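## Task

Take the sticky-note block off the desk and set it on the counter. Every carton on the desk must stay off the floor, and the robot must not topple or finish leaning, or the attempt counts as failed.

## Robot and tools

ROBOT. LinearBot: a base that can drive in any direction, a column about 1.7 m high, and a carriage riding on it (lift_m) that holds two identical six-joint arms with two-finger grippers. Arm bases sit near 0.57 m + lift_m above the floor; carriage parts hang about 0.15 m lower. A hand reaches 0.78 m from its shoulder but only about 0.38 m below its arm base. The hand is about 0.16 m long, 0.1 m wide (0.14 m open); finger tips are about 0.005 m thin in the closing direction and 0.02 m across; the wrist camera sticks out 0.11 m from the joint 6 axis on one side. Parked arm: joints 1-6 = 0, 0.05, 0.05, 1.45, 0, 0; parked, the robot is roughly 0.85 m wide and 0.65 m long. Cameras: carriage_camera (fixed, forward, tilted about 20 degrees down), left_wrist_camera and right_wrist_camera (looking beyond the fingertips).

FRAMES. Metres throughout. Base frame: origin on the floor below the base centre, x forward, y left, z up. left_hand and right_hand are reported in it, as the point between the finger pads; quat_wxyz rotates base axes to hand axes (hand z along the fingers, y is the opening direction; straight-up hand with joints 1, 5, 6 at 0 is (1, 0, 0, 0)). base_odometry is in the odometry frame (the base frame at scene start), from wheel turns only, so slip counts as motion; heading in rad, left positive, -3.142 to 3.142. Heading can drift a degree or two after turns or long strafes.

move. Optional keys: base, joints, speeds, min_time_s, cameras. base holds exactly one relative command, an offset from where the base last measured itself: translate_m (forward +, -2 to 2 m), strafe_m (left +, -2 to 2 m) or rotate_rad (counter-clockwise +, -6.3 to 6.3 rad). joints is one object shared by both arms, keyed by name, each value an absolute target: lift_m 0 to 1 m; joint1 -2.617 to 3.054 rad (yaw about vertical, 0 forward, + left); joint2 0 to 3.141 (shoulder: 0 upper arm back and level, 1.57 upright, 3.14 forward and level); joint3 0 to 3.141 (elbow, 0 folded, 3.14 straight); joint4 -1.57 to 1.57 (wrist pitch, + lifts fingertips); joint5 -1.57 to 1.57 (wrist yaw, + turns fingertips to the RIGHT, opposite to joint1); joint6 -2.094 to 2.094 (roll about the fingers, + clockwise seen from the forearm); gripper 0 to 0.093 m pad gap. Prefix left_ or right_, e.g. right_joint3_rad, left_gripper_m. Done tolerances: lift 0.004, j1 0.02, j2 0.105, j3 0.06, j4 0.04, j5 0.025, j6 0.02, gripper 0.004. speeds caps top speed for this call only: translate_m and strafe_m 0.02-0.5 m/s, rotate_rad 0.05-1.57 rad/s, lift_m 0.08-0.25 m/s (top of range is default). min_time_s (0.1-8 s) sets a minimum duration per arm/gripper motion. Unknown keys make a call invalid; out-of-range values get it refused, and a refusal or a stop cancels the remaining motion calls of that reply. Joints omitted keep pushing toward old targets. An action lasts at most 15 s; base drives end at 14 s with time_out. cameras: list of names or all; [] for none.

wait: seconds 0 to 10, nothing new commanded. zoom_image: camera plus region [x0, y0, x1, y1] in pixels from the top-left, at most 504 by 504, on the newest image of a camera that was returned. finished_scene: scene = the current scene number; irreversible; the goal must hold with the robot let go.

RESULTS. move line: done, or the worst status. off_target: rested short, may still push. contact_stop / time_out: target dropped, holding in place. not_followed or joint command not followed: arm targets withheld because the arm would come within millimetres of itself or the other arm (gripper targets still run); to untangle, resend one arm's current readings with joint 1 swung away, then the other arm in a later call. on_its_own lists uncommanded actions; held at shows the target, not the reading. motor_effort: percent of max, + toward larger values, peak in brackets, with error up to a few points plus half the reading; a lift_m effort that keeps dropping while lowering means a hand or load is resting on something. drive_wheels: ignore sign. Joint torques: drive output including arm weight, with per-arm offset and noise; joints 1-3 wrap at ±28 N m. Gripper on a hard part at full force reads up to 0.005 m under its width (some read up to 0.002 m over); closed on nothing 0.000-0.003. Grip is light just below first-touch reading; about 0.005 m below it the gripper hits its force limit (roughly 45-70 N per pad). Open well above the reading to release. Images may lag the state slightly.

ACCURACY. Hand readings can be off, true hand usually lower, especially at long reach; 1 kg sinks a level hand 7-25 cm. Moves of 0.1 m or more can bow about 2 cm off line (more with tilting); min_time_s reduces this. Tiny turns may not happen.

CONTACT AND SAFETY. The base stops on wheel effort only; arms can bend against things with the drive still done. The lift may not notice a hand. Arms have no contact stop and spring to target once freed. To free a stuck base, drive about 0.2 m back the way you came (or turn back); repeat if needed. Raising the lift frees a carriage resting on something. Never back under a table edge until the column hits. Tipping risk rises with high carriage, stretched or loaded arms, pushing/pulling and sudden stops; about 1.5 kg per hand with both arms forward can tip it; only images show a lean. Never let the arms strike or squeeze each other, and never close one gripper on the other's fingers. Avoid drops, releasing moving objects, slams, hard hits and hard pushes; keep cartons on the desk.

MOTOR HEAT. Stretched or loaded arms, or arms pushing at unreachable poses, heat up, even while idle. MOTOR HOT appears at 75 °C; at 100 °C that arm and gripper go limp for 30-60 s (OVER-TEMPERATURE FAULT) and its keys report limit_stop_at_motor_heat; resend targets afterwards. Park the arm to cool it. Occasionally loose objects get a small push by themselves.

Each tool is called after "Emit:" by a JSON object that holds its "api" and its "payload".

## Session

Emit:
{"api": "move", "payload": {}}

Scene clock: 0.00 s.
Joint torques (N m): no reading
base_odometry: x=+0.000 y=+0.000 heading=+0.000
base_status: not commanded
joint_positions: lift_m=+0.300 left_joint1_rad=-0.010 left_joint2_rad=+0.044 left_joint3_rad=+0.048 left_joint4_rad=+1.430 left_joint5_rad=-0.008 left_joint6_rad=-0.004 left_gripper_m=+0.09396 right_joint1_rad=-0.011 right_joint2_rad=+0.047 right_joint3_rad=+0.039 right_joint4_rad=+1.421 right_joint5_rad=-0.003 right_joint6_rad=-0.048 right_gripper_m=+0.09396
joint_status: not commanded
motor_effort: lift_m=+29 drive_wheels=-1
left_hand: x=+0.2675 y=+0.3100 z=+1.2842 quat_wxyz=(+0.998, -0.004, +0.069, -0.007) (m; base frame)
right_hand: x=+0.2731 y=-0.3089 z=+1.2813 quat_wxyz=(+0.996, -0.003, +0.079, -0.029) (m; base frame)
pictures: carriage_camera, left_wrist_camera, right_wrist_camera
Images, in order (width x height): carriage_camera 504x504, left_wrist_camera 504x504, right_wrist_camera 504x504.

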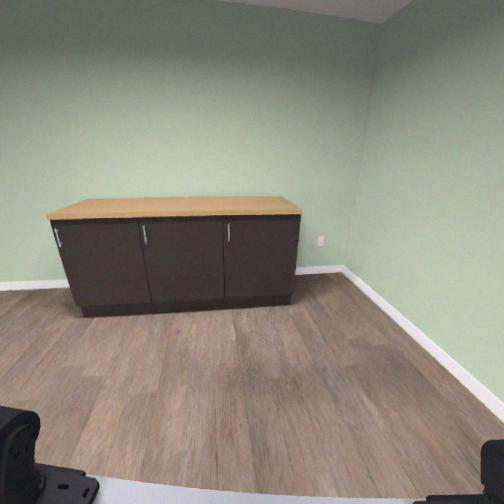

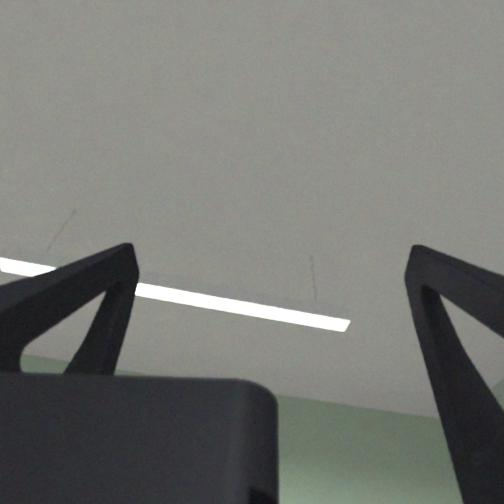

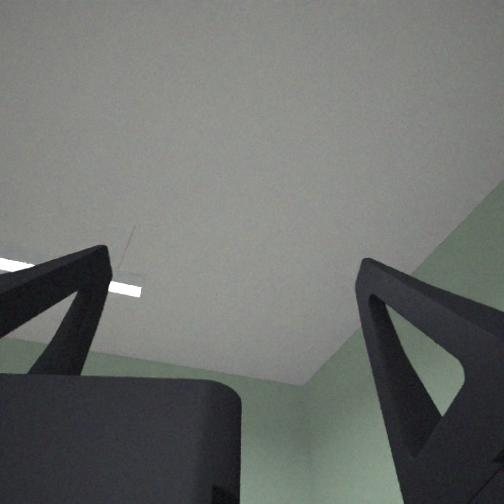

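Emit:
{"api": "move", "payload": {"base": {"rotate_rad": 1.57}, "cameras": ["carriage_camera"]}}

Emit:
{"api": "move", "payload": {"base": {"rotate_rad": 1.57}, "cameras": ["carriage_camera"]}}

Emit:
{"api": "move", "payload": {"base": {"rotate_rad": 1.57}, "cameras": ["carriage_camera"]}}

Scene clock: 9.43 s.
Joint torques (N m): left_arm=[0.61 4.3 6.01 -0.2 -0.11 -0.04] | right_arm=[-0.02 4.23 7.19 -0.04 0 -0.12]
move: done
base_odometry: x=+0.000 y=+0.000 heading=+1.569
base_status: done
joint_positions: lift_m=+0.300 left_joint1_rad=-0.010 left_joint2_rad=+0.044 left_joint3_rad=+0.048 left_joint4_rad=+1.430 left_joint5_rad=-0.008 left_joint6_rad=-0.004 left_gripper_m=+0.09397 right_joint1_rad=-0.011 right_joint2_rad=+0.047 right_joint3_rad=+0.039 right_joint4_rad=+1.420 right_joint5_rad=-0.003 right_joint6_rad=-0.048 right_gripper_m=+0.09397
joint_status: not commanded
motor_effort: lift_m=+30(30) drive_wheels=+6(20)
left_hand: x=+0.2675 y=+0.3100 z=+1.2842 quat_wxyz=(+0.998, -0.004, +0.069, -0.007) (m; base frame)
right_hand: x=+0.2734 y=-0.3089 z=+1.2813 quat_wxyz=(+0.996, -0.003, +0.079, -0.029) (m; base frame)
pictures: carriage_camera
Images, in order (width x height): carriage_camera 504x504.

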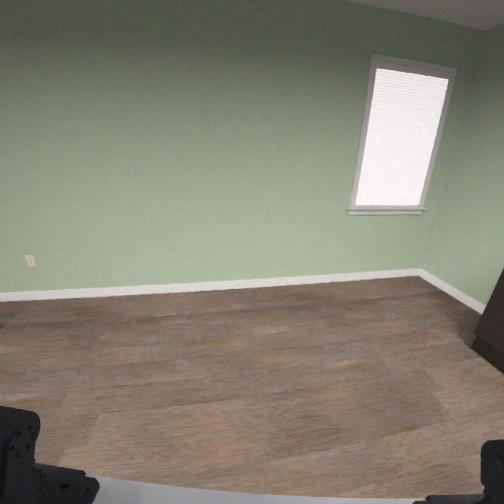

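Scene clock: 12.53 s.
Joint torques (N m): left_arm=[0.66 4.3 6.01 -0.2 -0.11 -0.04] | right_arm=[-0.02 4.21 7.25 -0.04 0.01 -0.12]
move: done
base_odometry: x=+0.000 y=+0.000 heading=+3.139
base_status: done
joint_positions: lift_m=+0.300 left_joint1_rad=-0.010 left_joint2_rad=+0.044 left_joint3_rad=+0.048 left_joint4_rad=+1.429 left_joint5_rad=-0.008 left_joint6_rad=-0.004 left_gripper_m=+0.09398 right_joint1_rad=-0.011 right_joint2_rad=+0.047 right_joint3_rad=+0.039 right_joint4_rad=+1.419 right_joint5_rad=-0.003 right_joint6_rad=-0.048 right_gripper_m=+0.09398
joint_status: not commanded
motor_effort: lift_m=+29(30) drive_wheels=+5(14)
left_hand: x=+0.2676 y=+0.3100 z=+1.2841 quat_wxyz=(+0.998, -0.004, +0.069, -0.007) (m; base frame)
right_hand: x=+0.2734 y=-0.3089 z=+1.2813 quat_wxyz=(+0.996, -0.003, +0.079, -0.029) (m; base frame)
pictures: carriage_camera
Images, in order (width x height): carriage_camera 504x504.

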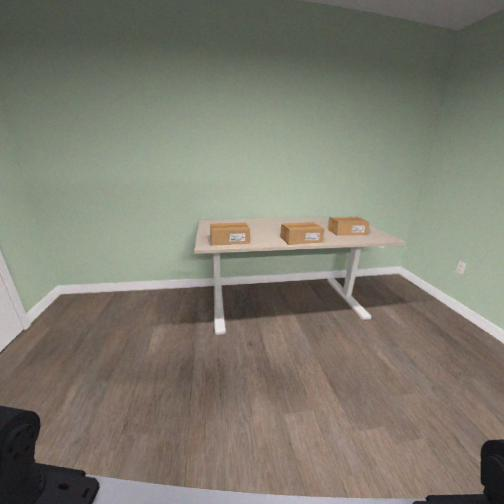

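Scene clock: 15.63 s.
Joint torques (N m): left_arm=[0.59 4.27 5.96 -0.21 -0.11 -0.05] | right_arm=[-0.05 4.26 7.2 -0.02 0 -0.11]
move: done
base_odometry: x=+0.000 y=+0.000 heading=-1.575
base_status: done
joint_positions: lift_m=+0.300 left_joint1_rad=-0.010 left_joint2_rad=+0.044 left_joint3_rad=+0.048 left_joint4_rad=+1.429 left_joint5_rad=-0.008 left_joint6_rad=-0.004 left_gripper_m=+0.09398 right_joint1_rad=-0.011 right_joint2_rad=+0.047 right_joint3_rad=+0.039 right_joint4_rad=+1.419 right_joint5_rad=-0.003 right_joint6_rad=-0.048 right_gripper_m=+0.09398
joint_status: not commanded
motor_effort: lift_m=+29(30) drive_wheels=+7(13)
left_hand: x=+0.2676 y=+0.3100 z=+1.2841 quat_wxyz=(+0.998, -0.004, +0.069, -0.007) (m; base frame)
right_hand: x=+0.2736 y=-0.3089 z=+1.2813 quat_wxyz=(+0.996, -0.003, +0.080, -0.029) (m; base frame)
pictures: carriage_camera
Images, in order (width x height): carriage_camera 504x504.

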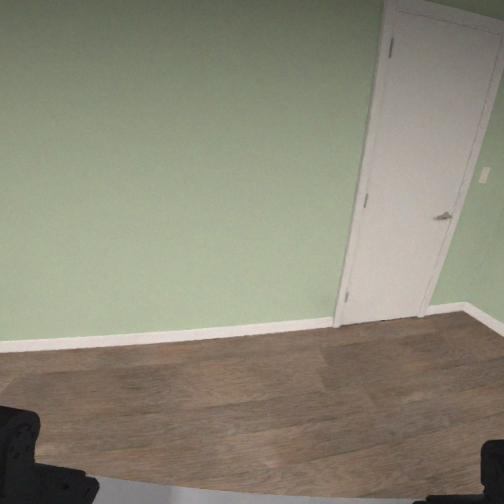

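Emit:
{"api": "move", "payload": {"base": {"rotate_rad": -1.57}, "joints": {"lift_m": 0.8}, "cameras": ["carriage_camera"]}}

Emit:
{"api": "zoom_image", "payload": {"camera": "carriage_camera", "region": [150, 200, 450, 420]}}

Scene clock: 24.90 s.
Joint torques (N m): left_arm=[0.59 4.3 5.97 -0.18 -0.12 -0.05] | right_arm=[-0.03 4.27 7.23 -0.03 0 -0.12]
move: done
base_odometry: x=+0.000 y=+0.000 heading=+3.139
base_status: done
joint_positions: lift_m=+0.800 left_joint1_rad=-0.010 left_joint2_rad=+0.044 left_joint3_rad=+0.048 left_joint4_rad=+1.428 left_joint5_rad=-0.008 left_joint6_rad=-0.004 left_gripper_m=+0.09399 right_joint1_rad=-0.011 right_joint2_rad=+0.047 right_joint3_rad=+0.039 right_joint4_rad=+1.419 right_joint5_rad=-0.003 right_joint6_rad=-0.048 right_gripper_m=+0.09399
joint_status: all done
motor_effort: lift_m=+31(38) drive_wheels=+5(18)
left_hand: x=+0.2679 y=+0.3101 z=+1.7840 quat_wxyz=(+0.998, -0.004, +0.069, -0.007) (m; base frame)
right_hand: x=+0.2736 y=-0.3089 z=+1.7811 quat_wxyz=(+0.996, -0.003, +0.080, -0.029) (m; base frame)
pictures: carriage_camera
Images, in order (width x height): carriage_camera 504x504.

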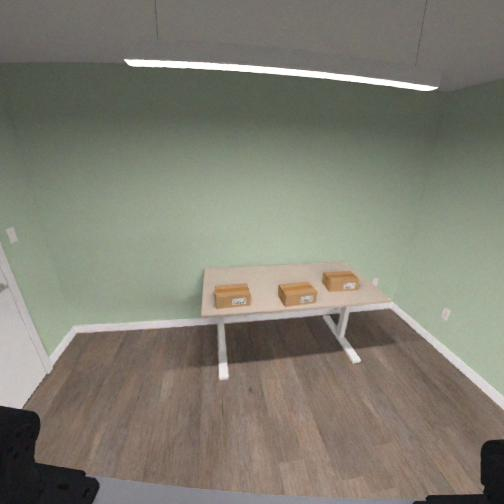

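Scaled by 1.680 from the camera's 504x504 image, which has a finer 720x720 frame.

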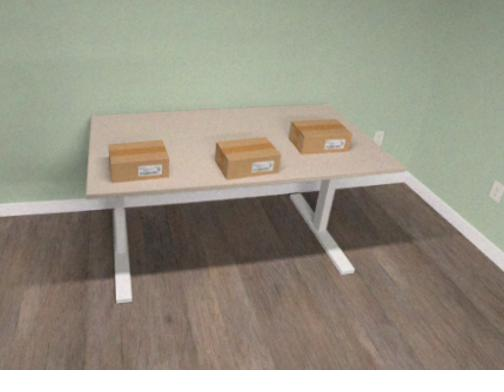

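Emit:
{"api": "move", "payload": {"base": {"translate_m": 0.7}, "joints": {"lift_m": 1.0}, "cameras": ["carriage_camera"]}}

Emit:
{"api": "zoom_image", "payload": {"camera": "carriage_camera", "region": [150, 250, 490, 450]}}

Scene clock: 35.27 s.
Joint torques (N m): left_arm=[0.66 4.29 5.96 -0.19 -0.11 -0.04] | right_arm=[-0.03 4.25 7.24 0.02 0.01 -0.12]
move: done
base_odometry: x=-0.700 y=+0.003 heading=+3.138
base_status: done
joint_positions: lift_m=+0.997 left_joint1_rad=-0.010 left_joint2_rad=+0.044 left_joint3_rad=+0.048 left_joint4_rad=+1.428 left_joint5_rad=-0.008 left_joint6_rad=-0.004 left_gripper_m=+0.09399 right_joint1_rad=-0.011 right_joint2_rad=+0.047 right_joint3_rad=+0.039 right_joint4_rad=+1.416 right_joint5_rad=-0.003 right_joint6_rad=-0.048 right_gripper_m=+0.09399
joint_status: all done
joint sent to its limit — lift_m, upper limit.
motor_effort: lift_m=+31(38) drive_wheels=-8(21)
left_hand: x=+0.2678 y=+0.3101 z=+1.9811 quat_wxyz=(+0.998, -0.004, +0.069, -0.007) (m; base frame)
right_hand: x=+0.2744 y=-0.3090 z=+1.9781 quat_wxyz=(+0.996, -0.003, +0.081, -0.029) (m; base frame)
pictures: carriage_camera
Images, in order (width x height): carriage_camera 504x504.

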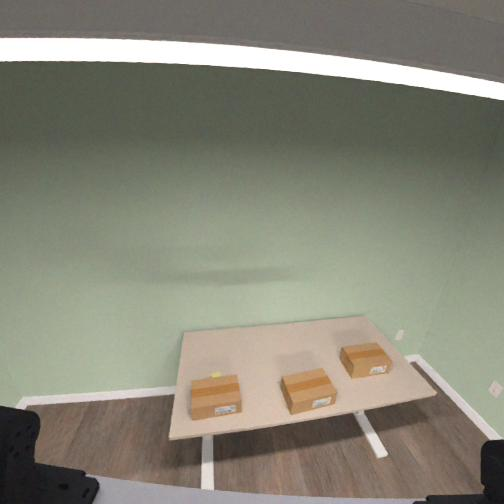

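Scaled by 1.482 from the camera's 504x504 image, which has a finer 720x720 frame.

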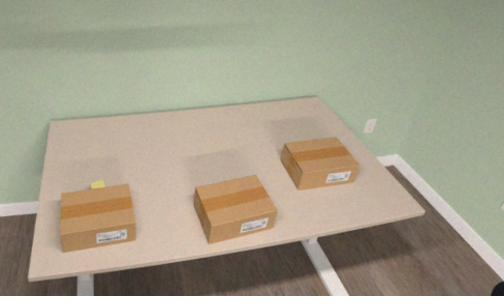

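Emit:
{"api": "move", "payload": {"joints": {"left_joint1_rad": 0, "left_joint2_rad": 1.57, "left_joint3_rad": 1.57, "left_joint4_rad": -1.57, "left_joint5_rad": 0, "left_joint6_rad": 0, "right_joint1_rad": 0, "right_joint2_rad": 1.57, "right_joint3_rad": 1.57, "right_joint4_rad": 0, "right_joint5_rad": 0, "right_joint6_rad": 0}, "min_time_s": 3}}

Emit:
{"api": "move", "payload": {"joints": {"left_joint1_rad": 0, "left_joint2_rad": 2.4, "left_joint3_rad": 1.57, "left_joint4_rad": -0.74, "right_joint1_rad": 0, "right_joint2_rad": 2.4, "right_joint3_rad": 2.4, "right_joint4_rad": 0}, "min_time_s": 3}}

Scene clock: 59.23 s.
Joint torques (N m): left_arm=[0.65 -6.02 8.92 0.45 -0.11 -0.02] | right_arm=[0.83 21.42 -5.94 -3.26 0.02 -0.46]
move: off_target
base_odometry: x=-0.699 y=+0.003 heading=+3.134
base_status: not commanded
joint_positions: lift_m=+0.997 left_joint1_rad=-0.001 left_joint2_rad=+1.557 left_joint3_rad=+1.547 left_joint4_rad=-1.554 left_joint5_rad=-0.001 left_joint6_rad=-0.003 left_gripper_m=+0.09399 right_joint1_rad=-0.010 right_joint2_rad=+1.319 right_joint3_rad=+1.693 right_joint4_rad=+0.411 right_joint5_rad=-0.002 right_joint6_rad=+0.035 right_gripper_m=+0.09390
joint_status: right_joint2_rad off_target (ended at +1.319, target +1.570); right_joint3_rad off_target (ended at +1.693, target +1.570); right_joint4_rad off_target (ended at +0.411, target +0.000); right_joint6_rad off_target (ended at +0.034, target +0.000); the others done
motor_effort: lift_m=+30(43) drive_wheels=+51(112)
left_hand: x=+0.4963 y=+0.3090 z=+1.7408 quat_wxyz=(+0.003, -0.001, +1.000, +0.000) (m; base frame)
right_hand: x=+0.5671 y=-0.3122 z=+2.2399 quat_wxyz=(+0.924, +0.008, +0.383, +0.012) (m; base frame)
pictures: carriage_camera, left_wrist_camera, right_wrist_camera
Images, in order (width x height): carriage_camera 504x504, left_wrist_camera 504x504, right_wrist_camera 504x504.

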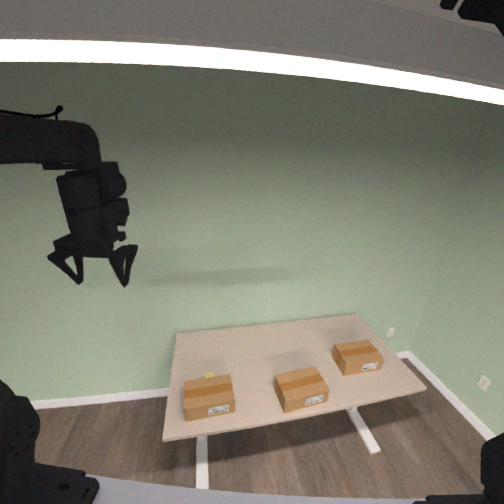

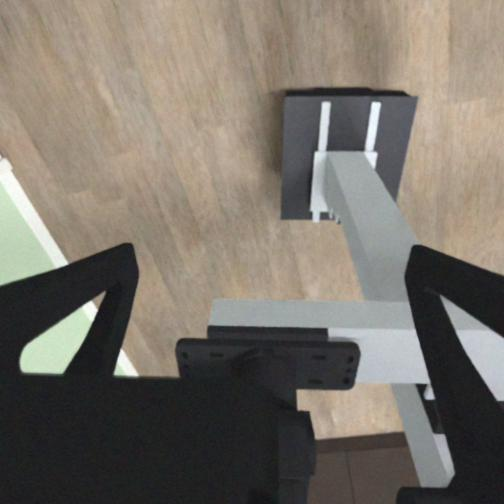

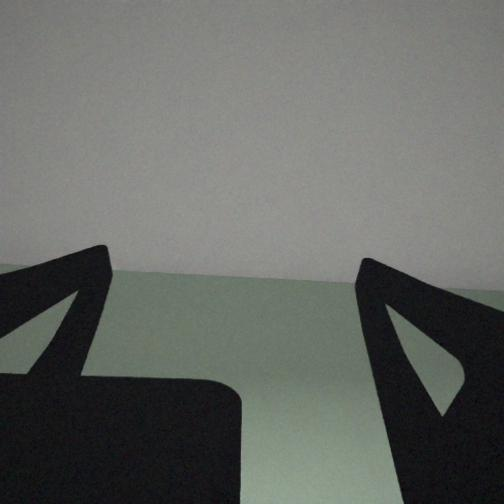

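Scene clock: 62.53 s.
Joint torques (N m): left_arm=[0.58 -12.7 7.8 0.64 -0.11 -0.02] | right_arm=[0.68 23.76 -7.84 0.19 0.11 -0.24]
move: off_target
base_odometry: x=-0.699 y=+0.003 heading=+3.134
base_status: not commanded
joint_positions: lift_m=+0.997 left_joint1_rad=+0.000 left_joint2_rad=+2.380 left_joint3_rad=+1.551 left_joint4_rad=-0.752 left_joint5_rad=+0.000 left_joint6_rad=-0.003 left_gripper_m=+0.09399 right_joint1_rad=-0.008 right_joint2_rad=+1.810 right_joint3_rad=+2.524 right_joint4_rad=+0.098 right_joint5_rad=-0.009 right_joint6_rad=+0.012 right_gripper_m=+0.09390
joint_status: right_joint2_rad off_target (ended at +1.810, target +2.400); right_joint3_rad off_target (ended at +2.524, target +2.400); right_joint4_rad off_target (ended at +0.098, target +0.000); the others done
on_its_own: right_joint6_rad moved -0.023 to your old target +0.000
motor_effort: lift_m=+29(30) drive_wheels=+53(56)
left_hand: x=+0.6512 y=+0.3092 z=+1.4616 quat_wxyz=(-0.005, -0.002, +1.000, +0.000) (m; base frame)
right_hand: x=+0.6304 y=-0.3107 z=+2.3058 quat_wxyz=(+0.929, +0.000, +0.371, +0.003) (m; base frame)
pictures: carriage_camera, left_wrist_camera, right_wrist_camera
Images, in order (width x height): carriage_camera 504x504, left_wrist_camera 504x504, right_wrist_camera 504x504.

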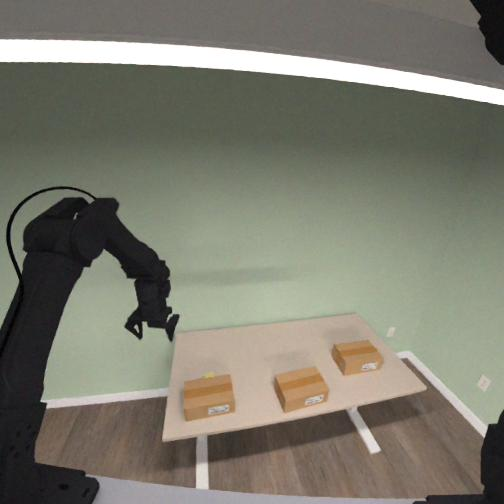

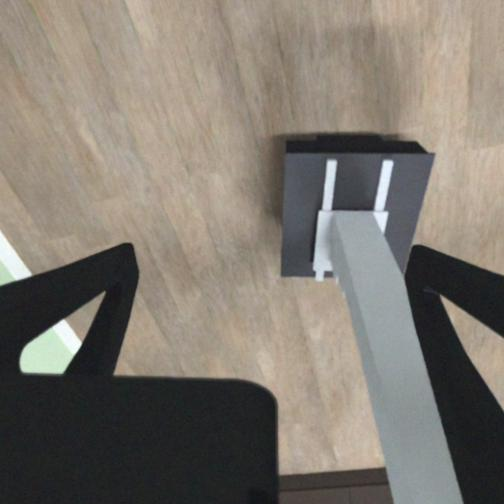

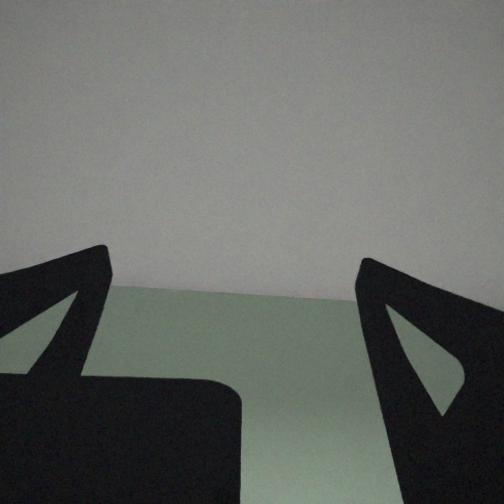

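Emit:
{"api": "move", "payload": {"joints": {"right_joint2_rad": 1.3, "right_joint3_rad": 0.8, "right_joint4_rad": 0.5}, "min_time_s": 3, "cameras": ["carriage_camera"]}}

Emit:
{"api": "move", "payload": {"joints": {"right_joint2_rad": 0.05, "right_joint3_rad": 0.05, "right_joint4_rad": 1.45, "lift_m": 0.6}, "min_time_s": 3, "cameras": ["carriage_camera"]}}

Scene clock: 70.90 s.
Joint torques (N m): left_arm=[0.7 -13.78 7.51 0.57 -0.12 -0.02] | right_arm=[-0.18 13.04 -24.18 -6.18 -1.92 -1.5]
move: off_target
base_odometry: x=-0.699 y=+0.003 heading=+3.135
base_status: not commanded
joint_positions: lift_m=+0.997 left_joint1_rad=+0.001 left_joint2_rad=+2.390 left_joint3_rad=+1.555 left_joint4_rad=-0.741 left_joint5_rad=+0.000 left_joint6_rad=-0.003 left_gripper_m=+0.09399 right_joint1_rad=+0.002 right_joint2_rad=+1.145 right_joint3_rad=+1.147 right_joint4_rad=+1.108 right_joint5_rad=+0.171 right_joint6_rad=+0.138 right_gripper_m=+0.09403
joint_status: right_joint2_rad off_target (ended at +1.145, target +1.300); right_joint3_rad off_target (ended at +1.148, target +0.800); right_joint4_rad off_target (ended at +1.108, target +0.500)
motor_effort: lift_m=+29(30) drive_wheels=-23(54)
left_hand: x=+0.6533 y=+0.3093 z=+1.4581 quat_wxyz=(-0.003, -0.002, +1.000, +0.000) (m; base frame)
right_hand: x=+0.4970 y=-0.3377 z=+2.1841 quat_wxyz=(+0.969, +0.098, +0.221, +0.049) (m; base frame)
pictures: carriage_camera
Images, in order (width x height): carriage_camera 504x504.

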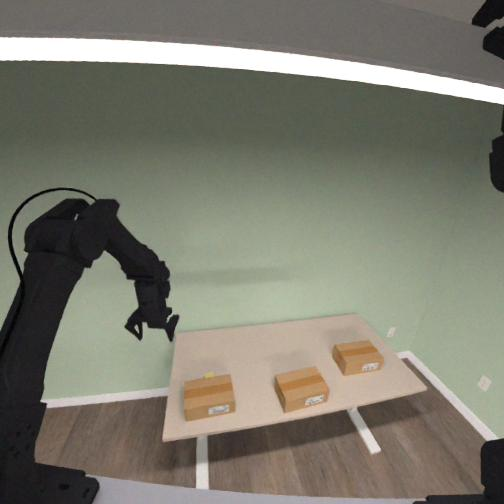

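Scene clock: 74.20 s.
Joint torques (N m): left_arm=[0.65 -13.81 7.43 0.54 -0.11 -0.01] | right_arm=[0.35 3.52 6.01 0.09 -0.1 -0.26]
move: contact_stop
base_odometry: x=-0.699 y=+0.003 heading=+3.135
base_status: not commanded
joint_positions: lift_m=+0.997 left_joint1_rad=-0.001 left_joint2_rad=+2.390 left_joint3_rad=+1.555 left_joint4_rad=-0.739 left_joint5_rad=+0.000 left_joint6_rad=-0.003 left_gripper_m=+0.09399 right_joint1_rad=-0.004 right_joint2_rad=+0.055 right_joint3_rad=+0.055 right_joint4_rad=+1.432 right_joint5_rad=+0.010 right_joint6_rad=+0.014 right_gripper_m=+0.09402
joint_status: lift_m contact_stop (moved +0.000 of -0.397); the others done
on_its_own: lift_m is held at +0.997, not at your +0.600, since a contact_stop
motor_effort: lift_m=+29(31) drive_wheels=-22(33)
left_hand: x=+0.6537 y=+0.3089 z=+1.4581 quat_wxyz=(-0.002, -0.001, +1.000, +0.000) (m; base frame)
right_hand: x=+0.2680 y=-0.3108 z=+1.9832 quat_wxyz=(+0.998, +0.005, +0.069, +0.005) (m; base frame)
pictures: carriage_camera
Images, in order (width x height): carriage_camera 504x504.

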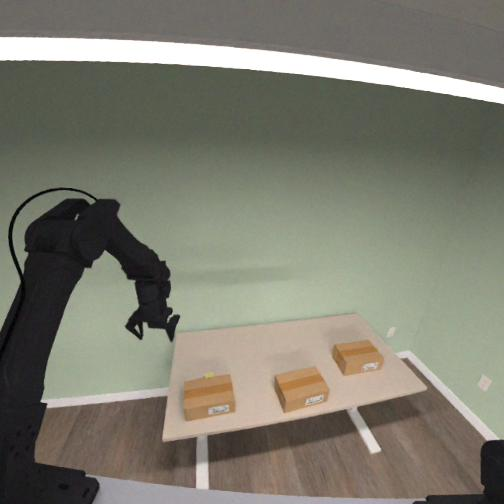

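Emit:
{"api": "move", "payload": {"base": {"rotate_rad": 0.17}, "joints": {"lift_m": 0.7}}}

Emit:
{"api": "zoom_image", "payload": {"camera": "carriage_camera", "region": [150, 230, 450, 450]}}

Scene clock: 188.70 s.
Joint torques (N m): left_arm=[0.32 -14.24 6.89 0.53 -0.11 -0.02] | right_arm=[0.32 3.96 6.63 0.03 -0.1 -0.25]
move: done
base_odometry: x=-0.699 y=+0.003 heading=-2.978
base_status: done
joint_positions: lift_m=+0.700 left_joint1_rad=+0.005 left_joint2_rad=+2.393 left_joint3_rad=+1.560 left_joint4_rad=-0.738 left_joint5_rad=+0.000 left_joint6_rad=-0.003 left_gripper_m=+0.09399 right_joint1_rad=-0.004 right_joint2_rad=+0.051 right_joint3_rad=+0.049 right_joint4_rad=+1.438 right_joint5_rad=+0.008 right_joint6_rad=+0.012 right_gripper_m=+0.09402
joint_status: all done
motor_effort: lift_m=+28(28) drive_wheels=+7(11)
left_hand: x=+0.6556 y=+0.3111 z=+1.1613 quat_wxyz=(+0.000, -0.004, +1.000, +0.000) (m; base frame)
right_hand: x=+0.2672 y=-0.3106 z=+1.6849 quat_wxyz=(+0.998, +0.005, +0.067, +0.004) (m; base frame)
pictures: carriage_camera, left_wrist_camera, right_wrist_camera
Images, in order (width x height): carriage_camera 504x504, left_wrist_camera 504x504, right_wrist_camera 504x504.

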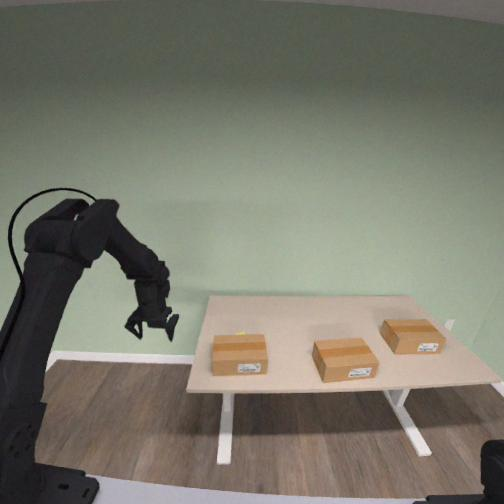

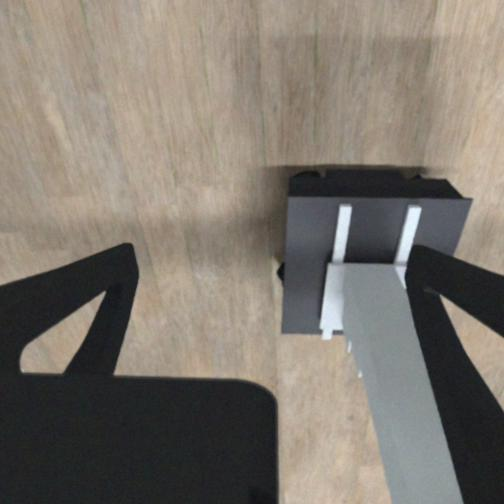

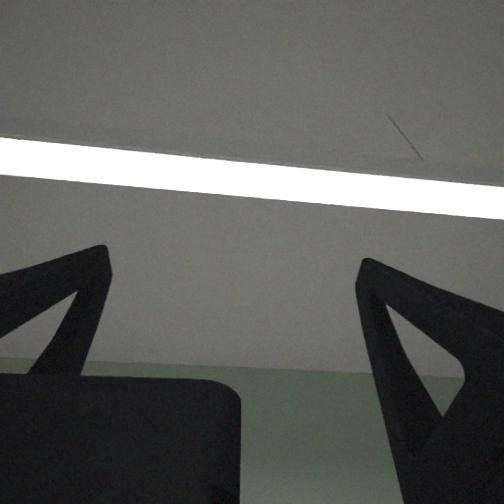

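Scaled by 1.680 from the camera's 504x504 image, which has a finer 720x720 frame.

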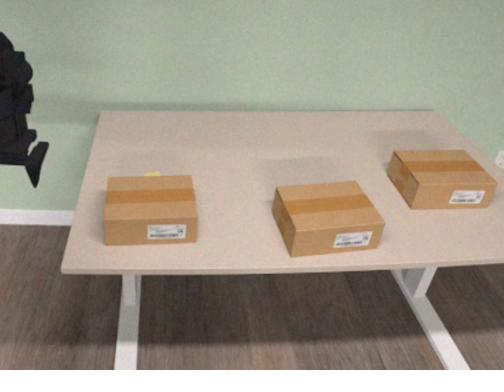

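Emit:
{"api": "move", "payload": {"base": {"strafe_m": -0.24}, "joints": {"lift_m": 0.6}, "cameras": []}}

Emit:
{"api": "move", "payload": {"base": {"translate_m": 0.45}, "speeds": {"translate_m": 0.3}}}

Scene clock: 198.03 s.
Joint torques (N m): left_arm=[0.65 -14.22 6.78 0.55 -0.11 -0.01] | right_arm=[0.28 4.08 6.68 0 -0.08 -0.24]
move: done
base_odometry: x=-0.739 y=+0.240 heading=-2.977
base_status: done
joint_positions: lift_m=+0.600 left_joint1_rad=-0.001 left_joint2_rad=+2.394 left_joint3_rad=+1.561 left_joint4_rad=-0.738 left_joint5_rad=+0.000 left_joint6_rad=-0.003 left_gripper_m=+0.09399 right_joint1_rad=-0.003 right_joint2_rad=+0.050 right_joint3_rad=+0.049 right_joint4_rad=+1.440 right_joint5_rad=+0.007 right_joint6_rad=+0.012 right_gripper_m=+0.09402
joint_status: all done
motor_effort: lift_m=+28(28) drive_wheels=-10(19)
left_hand: x=+0.6555 y=+0.3085 z=+1.0609 quat_wxyz=(+0.000, -0.001, +1.000, +0.000) (m; base frame)
right_hand: x=+0.2666 y=-0.3104 z=+1.5848 quat_wxyz=(+0.998, +0.004, +0.066, +0.004) (m; base frame)
pictures: none
No camera images: "cameras" was empty.

Scene clock: 201.17 s.
Joint torques (N m): left_arm=[0.73 -14.23 6.72 0.56 -0.11 -0.01] | right_arm=[0.29 4 6.72 -0.01 -0.09 -0.24]
move: done
base_odometry: x=-1.183 y=+0.167 heading=-2.978
base_status: done
joint_positions: lift_m=+0.600 left_joint1_rad=-0.001 left_joint2_rad=+2.394 left_joint3_rad=+1.561 left_joint4_rad=-0.740 left_joint5_rad=+0.000 left_joint6_rad=-0.003 left_gripper_m=+0.09399 right_joint1_rad=-0.003 right_joint2_rad=+0.050 right_joint3_rad=+0.049 right_joint4_rad=+1.441 right_joint5_rad=+0.007 right_joint6_rad=+0.012 right_gripper_m=+0.09402
joint_status: not commanded
motor_effort: lift_m=+28(28) drive_wheels=-9(14)
left_hand: x=+0.6550 y=+0.3085 z=+1.0609 quat_wxyz=(-0.001, -0.001, +1.000, +0.000) (m; base frame)
right_hand: x=+0.2663 y=-0.3104 z=+1.5849 quat_wxyz=(+0.998, +0.004, +0.065, +0.004) (m; base frame)
pictures: carriage_camera, left_wrist_camera, right_wrist_camera
Images, in order (width x height): carriage_camera 504x504, left_wrist_camera 504x504, right_wrist_camera 504x504.

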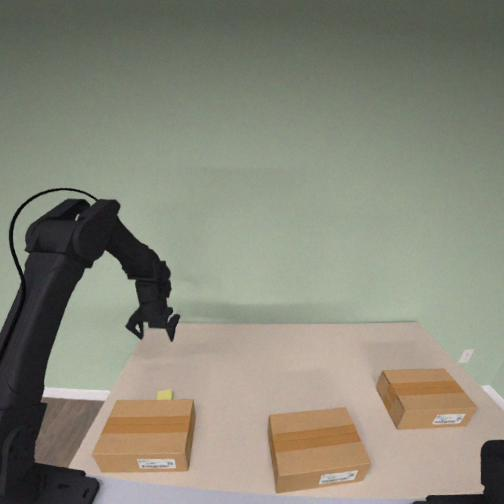

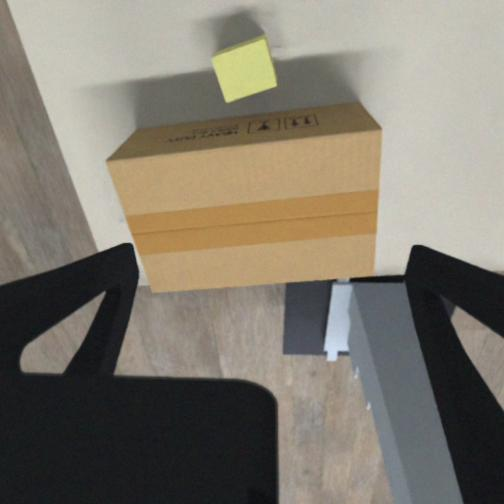

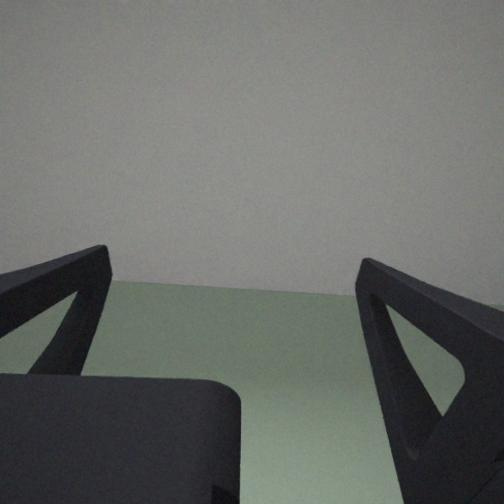

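Emit:
{"api": "move", "payload": {"joints": {"lift_m": 0.47}, "cameras": ["carriage_camera", "left_wrist_camera"]}}

Scene clock: 216.63 s.
Joint torques (N m): left_arm=[0.73 -14.27 6.89 0.55 -0.11 -0.01] | right_arm=[0.25 4.04 6.74 -0.01 -0.08 -0.24]
move: done
base_odometry: x=-1.183 y=+0.167 heading=-2.978
base_status: not commanded
joint_positions: lift_m=+0.470 left_joint1_rad=-0.001 left_joint2_rad=+2.395 left_joint3_rad=+1.562 left_joint4_rad=-0.740 left_joint5_rad=+0.000 left_joint6_rad=-0.003 left_gripper_m=+0.09399 right_joint1_rad=-0.003 right_joint2_rad=+0.050 right_joint3_rad=+0.048 right_joint4_rad=+1.441 right_joint5_rad=+0.007 right_joint6_rad=+0.012 right_gripper_m=+0.09402
joint_status: all done
motor_effort: lift_m=+28(28) drive_wheels=+3(8)
left_hand: x=+0.6554 y=+0.3085 z=+0.9307 quat_wxyz=(-0.001, -0.001, +1.000, +0.000) (m; base frame)
right_hand: x=+0.2662 y=-0.3104 z=+1.4548 quat_wxyz=(+0.998, +0.004, +0.065, +0.004) (m; base frame)
pictures: carriage_camera, left_wrist_camera
Images, in order (width x height): carriage_camera 504x504, left_wrist_camera 504x504.

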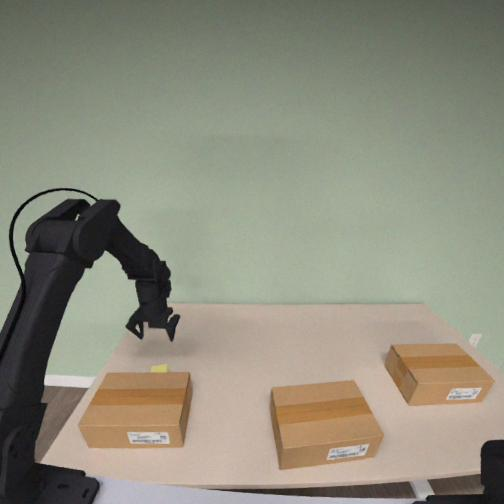

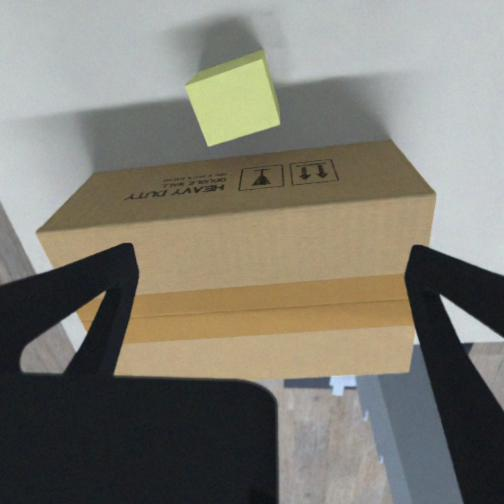

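Emit:
{"api": "move", "payload": {"joints": {"left_joint1_rad": 0.045, "left_joint6_rad": -0.25, "lift_m": 0.4}, "min_time_s": 1.5, "cameras": ["carriage_camera", "left_wrist_camera"]}}

Scene clock: 255.00 s.
Joint torques (N m): left_arm=[0.99 -14.42 6.63 0.54 -0.13 -0.14] | right_arm=[0.27 4.05 6.65 -0.02 -0.08 -0.24]
move: done
base_odometry: x=-1.183 y=+0.167 heading=-2.978
base_status: not commanded
joint_positions: lift_m=+0.400 left_joint1_rad=+0.040 left_joint2_rad=+2.396 left_joint3_rad=+1.562 left_joint4_rad=-0.739 left_joint5_rad=+0.000 left_joint6_rad=-0.240 left_gripper_m=+0.09399 right_joint1_rad=-0.003 right_joint2_rad=+0.050 right_joint3_rad=+0.048 right_joint4_rad=+1.442 right_joint5_rad=+0.007 right_joint6_rad=+0.012 right_gripper_m=+0.09402
joint_status: all done
motor_effort: lift_m=+28(29) drive_wheels=+3(9)
left_hand: x=+0.6551 y=+0.3259 z=+0.8603 quat_wxyz=(-0.001, -0.140, +0.990, +0.000) (m; base frame)
right_hand: x=+0.2662 y=-0.3104 z=+1.3847 quat_wxyz=(+0.998, +0.004, +0.065, +0.004) (m; base frame)
pictures: carriage_camera, left_wrist_camera
Images, in order (width x height): carriage_camera 504x504, left_wrist_camera 504x504.

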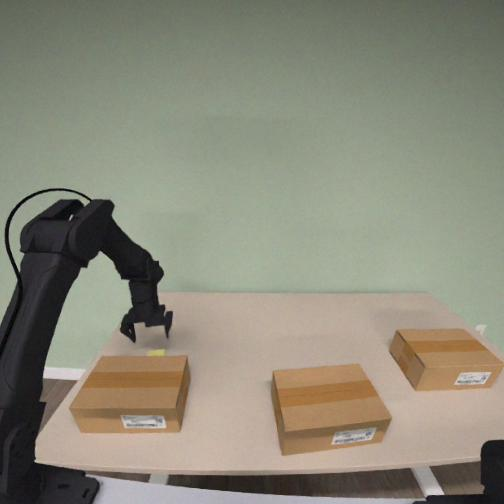

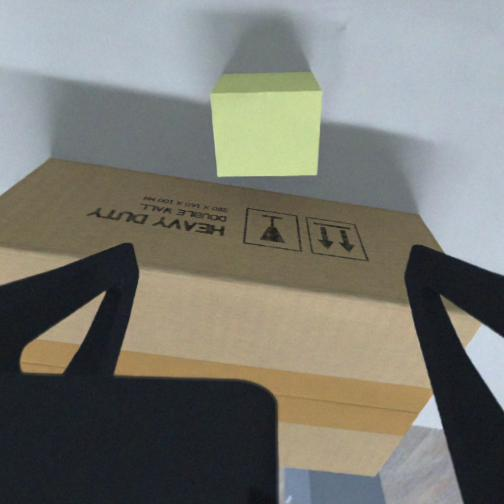

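Emit:
{"api": "move", "payload": {"joints": {"lift_m": 0.34}, "cameras": ["carriage_camera", "left_wrist_camera"]}}

Scene clock: 279.17 s.
Joint torques (N m): left_arm=[1.01 -14.58 6.5 0.56 -0.12 -0.15] | right_arm=[0.29 4.08 6.69 -0.02 -0.08 -0.23]
move: done
base_odometry: x=-1.183 y=+0.167 heading=-2.978
base_status: not commanded
joint_positions: lift_m=+0.340 left_joint1_rad=+0.040 left_joint2_rad=+2.397 left_joint3_rad=+1.563 left_joint4_rad=-0.739 left_joint5_rad=+0.000 left_joint6_rad=-0.242 left_gripper_m=+0.09399 right_joint1_rad=-0.003 right_joint2_rad=+0.049 right_joint3_rad=+0.048 right_joint4_rad=+1.442 right_joint5_rad=+0.007 right_joint6_rad=+0.012 right_gripper_m=+0.09402
joint_status: all done
motor_effort: lift_m=+28(29) drive_wheels=-8(8)
left_hand: x=+0.6549 y=+0.3259 z=+0.7999 quat_wxyz=(-0.001, -0.140, +0.990, +0.000) (m; base frame)
right_hand: x=+0.2659 y=-0.3104 z=+1.3248 quat_wxyz=(+0.998, +0.004, +0.065, +0.004) (m; base frame)
pictures: carriage_camera, left_wrist_camera
Images, in order (width x height): carriage_camera 504x504, left_wrist_camera 504x504.

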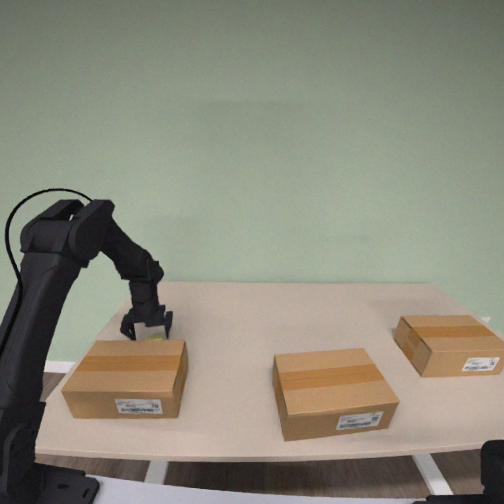

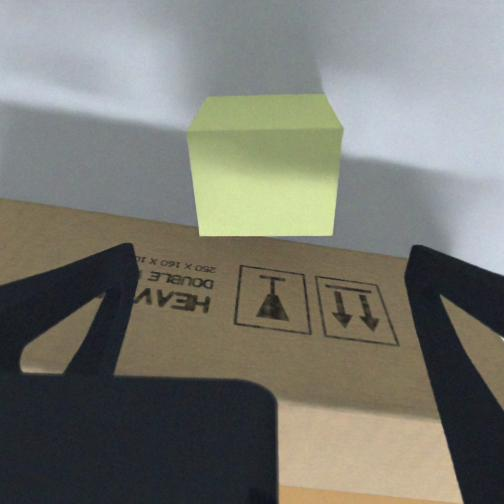

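Emit:
{"api": "move", "payload": {"joints": {"lift_m": 0.31}, "cameras": ["carriage_camera", "left_wrist_camera"]}}

Scene clock: 286.33 s.
Joint torques (N m): left_arm=[1.06 -14.49 6.8 0.53 -0.12 -0.14] | right_arm=[0.28 4.1 6.71 -0.02 -0.08 -0.24]
move: done
base_odometry: x=-1.183 y=+0.167 heading=-2.978
base_status: not commanded
joint_positions: lift_m=+0.310 left_joint1_rad=+0.040 left_joint2_rad=+2.398 left_joint3_rad=+1.563 left_joint4_rad=-0.738 left_joint5_rad=-0.001 left_joint6_rad=-0.242 left_gripper_m=+0.09399 right_joint1_rad=-0.003 right_joint2_rad=+0.049 right_joint3_rad=+0.048 right_joint4_rad=+1.442 right_joint5_rad=+0.007 right_joint6_rad=+0.012 right_gripper_m=+0.09402
joint_status: all done
motor_effort: lift_m=+27(28) drive_wheels=+2(8)
left_hand: x=+0.6552 y=+0.3260 z=+0.7698 quat_wxyz=(-0.001, -0.140, +0.990, +0.000) (m; base frame)
right_hand: x=+0.2661 y=-0.3104 z=+1.2947 quat_wxyz=(+0.998, +0.004, +0.065, +0.004) (m; base frame)
pictures: carriage_camera, left_wrist_camera
Images, in order (width x height): carriage_camera 504x504, left_wrist_camera 504x504.

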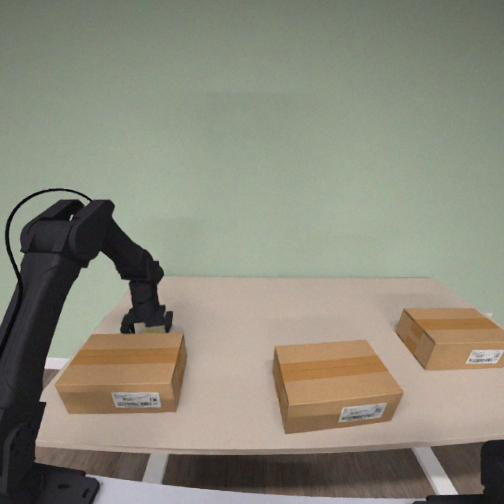

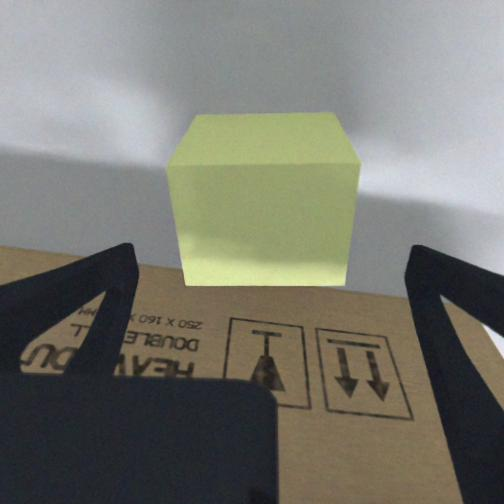

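Emit:
{"api": "move", "payload": {"joints": {"lift_m": 0.282}, "speeds": {"lift_m": 0.08}, "cameras": ["carriage_camera", "left_wrist_camera"]}}

Emit:
{"api": "zoom_image", "payload": {"camera": "carriage_camera", "region": [80, 280, 220, 400]}}

Scene clock: 313.50 s.
Joint torques (N m): left_arm=[0.92 -14.54 6.58 0.53 -0.13 -0.16] | right_arm=[0.21 4.11 6.75 -0.02 -0.07 -0.24]
move: done
base_odometry: x=-1.183 y=+0.167 heading=-2.978
base_status: not commanded
joint_positions: lift_m=+0.282 left_joint1_rad=+0.040 left_joint2_rad=+2.398 left_joint3_rad=+1.564 left_joint4_rad=-0.737 left_joint5_rad=-0.001 left_joint6_rad=-0.242 left_gripper_m=+0.09399 right_joint1_rad=-0.003 right_joint2_rad=+0.049 right_joint3_rad=+0.048 right_joint4_rad=+1.442 right_joint5_rad=+0.007 right_joint6_rad=+0.012 right_gripper_m=+0.09402
joint_status: all done
motor_effort: lift_m=+28(29) drive_wheels=+4(8)
left_hand: x=+0.6557 y=+0.3261 z=+0.7419 quat_wxyz=(+0.000, -0.140, +0.990, +0.001) (m; base frame)
right_hand: x=+0.2661 y=-0.3104 z=+1.2666 quat_wxyz=(+0.998, +0.004, +0.065, +0.004) (m; base frame)
pictures: carriage_camera, left_wrist_camera
Images, in order (width x height): carriage_camera 504x504, left_wrist_camera 504x504.

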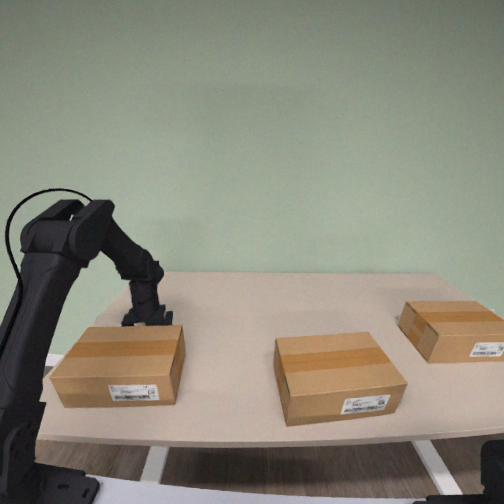

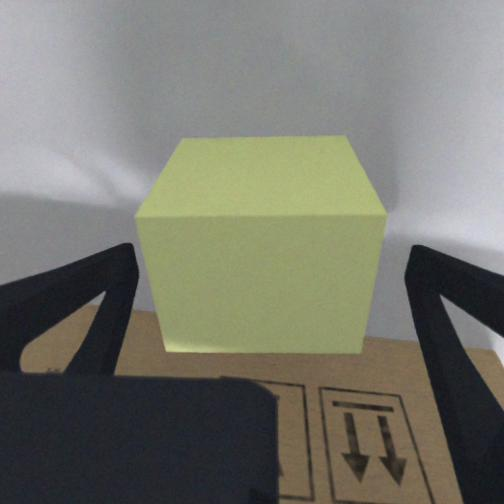

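Scaled by 3.600 from the camera's 504x504 image, which has a finer 720x720 frame.

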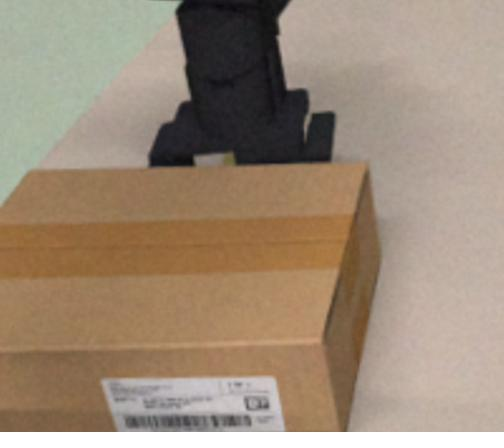

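Emit:
{"api": "move", "payload": {"joints": {"lift_m": 0.268, "left_joint1_rad": 0.054}, "speeds": {"lift_m": 0.08}, "cameras": ["left_wrist_camera"]}}

Emit:
{"api": "move", "payload": {"joints": {"left_gripper_m": 0.055}, "min_time_s": 1.5, "cameras": ["left_wrist_camera"]}}

Scene clock: 324.40 s.
Joint torques (N m): left_arm=[0.96 -14.6 6.56 0.51 -0.15 -0.14] | right_arm=[0.25 4.05 6.78 -0.03 -0.08 -0.24]
move: done
base_odometry: x=-1.183 y=+0.167 heading=-2.978
base_status: not commanded
joint_positions: lift_m=+0.268 left_joint1_rad=+0.048 left_joint2_rad=+2.398 left_joint3_rad=+1.564 left_joint4_rad=-0.737 left_joint5_rad=-0.002 left_joint6_rad=-0.242 left_gripper_m=+0.09399 right_joint1_rad=-0.003 right_joint2_rad=+0.049 right_joint3_rad=+0.048 right_joint4_rad=+1.442 right_joint5_rad=+0.007 right_joint6_rad=+0.012 right_gripper_m=+0.09402
joint_status: all done
motor_effort: lift_m=+27(29) drive_wheels=-6(9)
left_hand: x=+0.6554 y=+0.3297 z=+0.7280 quat_wxyz=(+0.000, -0.145, +0.989, +0.001) (m; base frame)
right_hand: x=+0.2661 y=-0.3104 z=+1.2527 quat_wxyz=(+0.998, +0.004, +0.065, +0.004) (m; base frame)
pictures: left_wrist_camera
Images, in order (width x height): left_wrist_camera 504x504.

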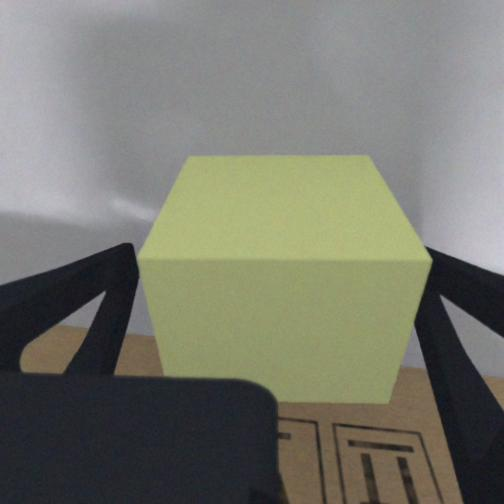

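Scene clock: 326.20 s.
Joint torques (N m): left_arm=[0.96 -14.6 6.54 0.51 -0.12 -0.14] | right_arm=[0.28 4.1 6.76 -0.03 -0.08 -0.24]
move: done
base_odometry: x=-1.183 y=+0.167 heading=-2.978
base_status: not commanded
joint_positions: lift_m=+0.268 left_joint1_rad=+0.048 left_joint2_rad=+2.398 left_joint3_rad=+1.564 left_joint4_rad=-0.737 left_joint5_rad=-0.002 left_joint6_rad=-0.242 left_gripper_m=+0.05509 right_joint1_rad=-0.003 right_joint2_rad=+0.049 right_joint3_rad=+0.048 right_joint4_rad=+1.442 right_joint5_rad=+0.007 right_joint6_rad=+0.012 right_gripper_m=+0.09402
joint_status: all done
motor_effort: lift_m=+28(28) drive_wheels=-7(9)
left_hand: x=+0.6554 y=+0.3297 z=+0.7280 quat_wxyz=(+0.000, -0.145, +0.989, +0.001) (m; base frame)
right_hand: x=+0.2661 y=-0.3104 z=+1.2527 quat_wxyz=(+0.998, +0.004, +0.065, +0.004) (m; base frame)
pictures: left_wrist_camera
Images, in order (width x height): left_wrist_camera 504x504.

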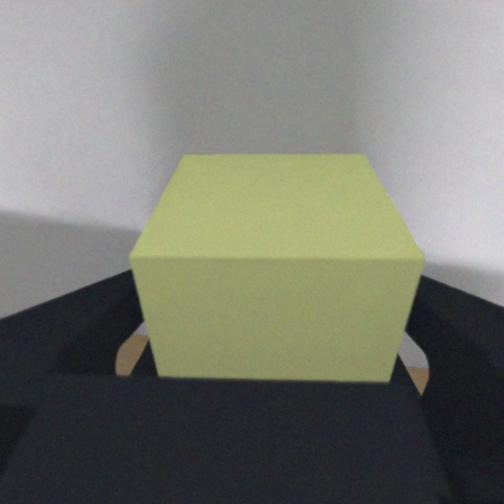

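Emit:
{"api": "move", "payload": {"joints": {"left_gripper_m": 0.045}, "min_time_s": 1, "cameras": ["left_wrist_camera"]}}

Scene clock: 329.63 s.
Joint torques (N m): left_arm=[1.01 -14.6 6.52 0.52 -0.12 -0.14] | right_arm=[0.29 4.08 6.75 -0.02 -0.08 -0.25]
move: off_target
base_odometry: x=-1.183 y=+0.167 heading=-2.978
base_status: not commanded
joint_positions: lift_m=+0.268 left_joint1_rad=+0.048 left_joint2_rad=+2.398 left_joint3_rad=+1.564 left_joint4_rad=-0.737 left_joint5_rad=-0.002 left_joint6_rad=-0.242 left_gripper_m=+0.05089 right_joint1_rad=-0.003 right_joint2_rad=+0.049 right_joint3_rad=+0.048 right_joint4_rad=+1.442 right_joint5_rad=+0.007 right_joint6_rad=+0.012 right_gripper_m=+0.09402
joint_status: left_gripper_m off_target (ended at +0.05092, target +0.04500)
motor_effort: lift_m=+28(28) drive_wheels=-9(9)
left_hand: x=+0.6554 y=+0.3297 z=+0.7280 quat_wxyz=(+0.000, -0.145, +0.989, +0.001) (m; base frame)
right_hand: x=+0.2661 y=-0.3104 z=+1.2527 quat_wxyz=(+0.998, +0.004, +0.065, +0.004) (m; base frame)
pictures: left_wrist_camera
Images, in order (width x height): left_wrist_camera 504x504.

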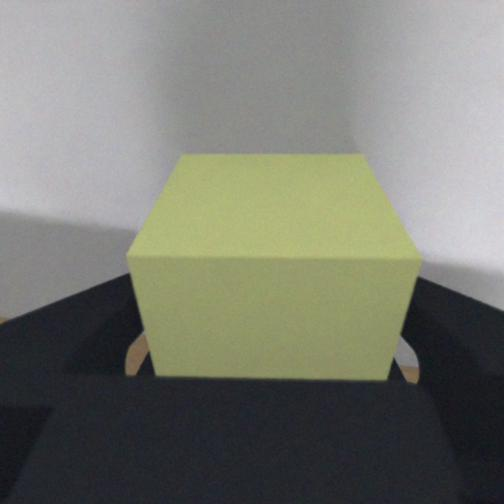

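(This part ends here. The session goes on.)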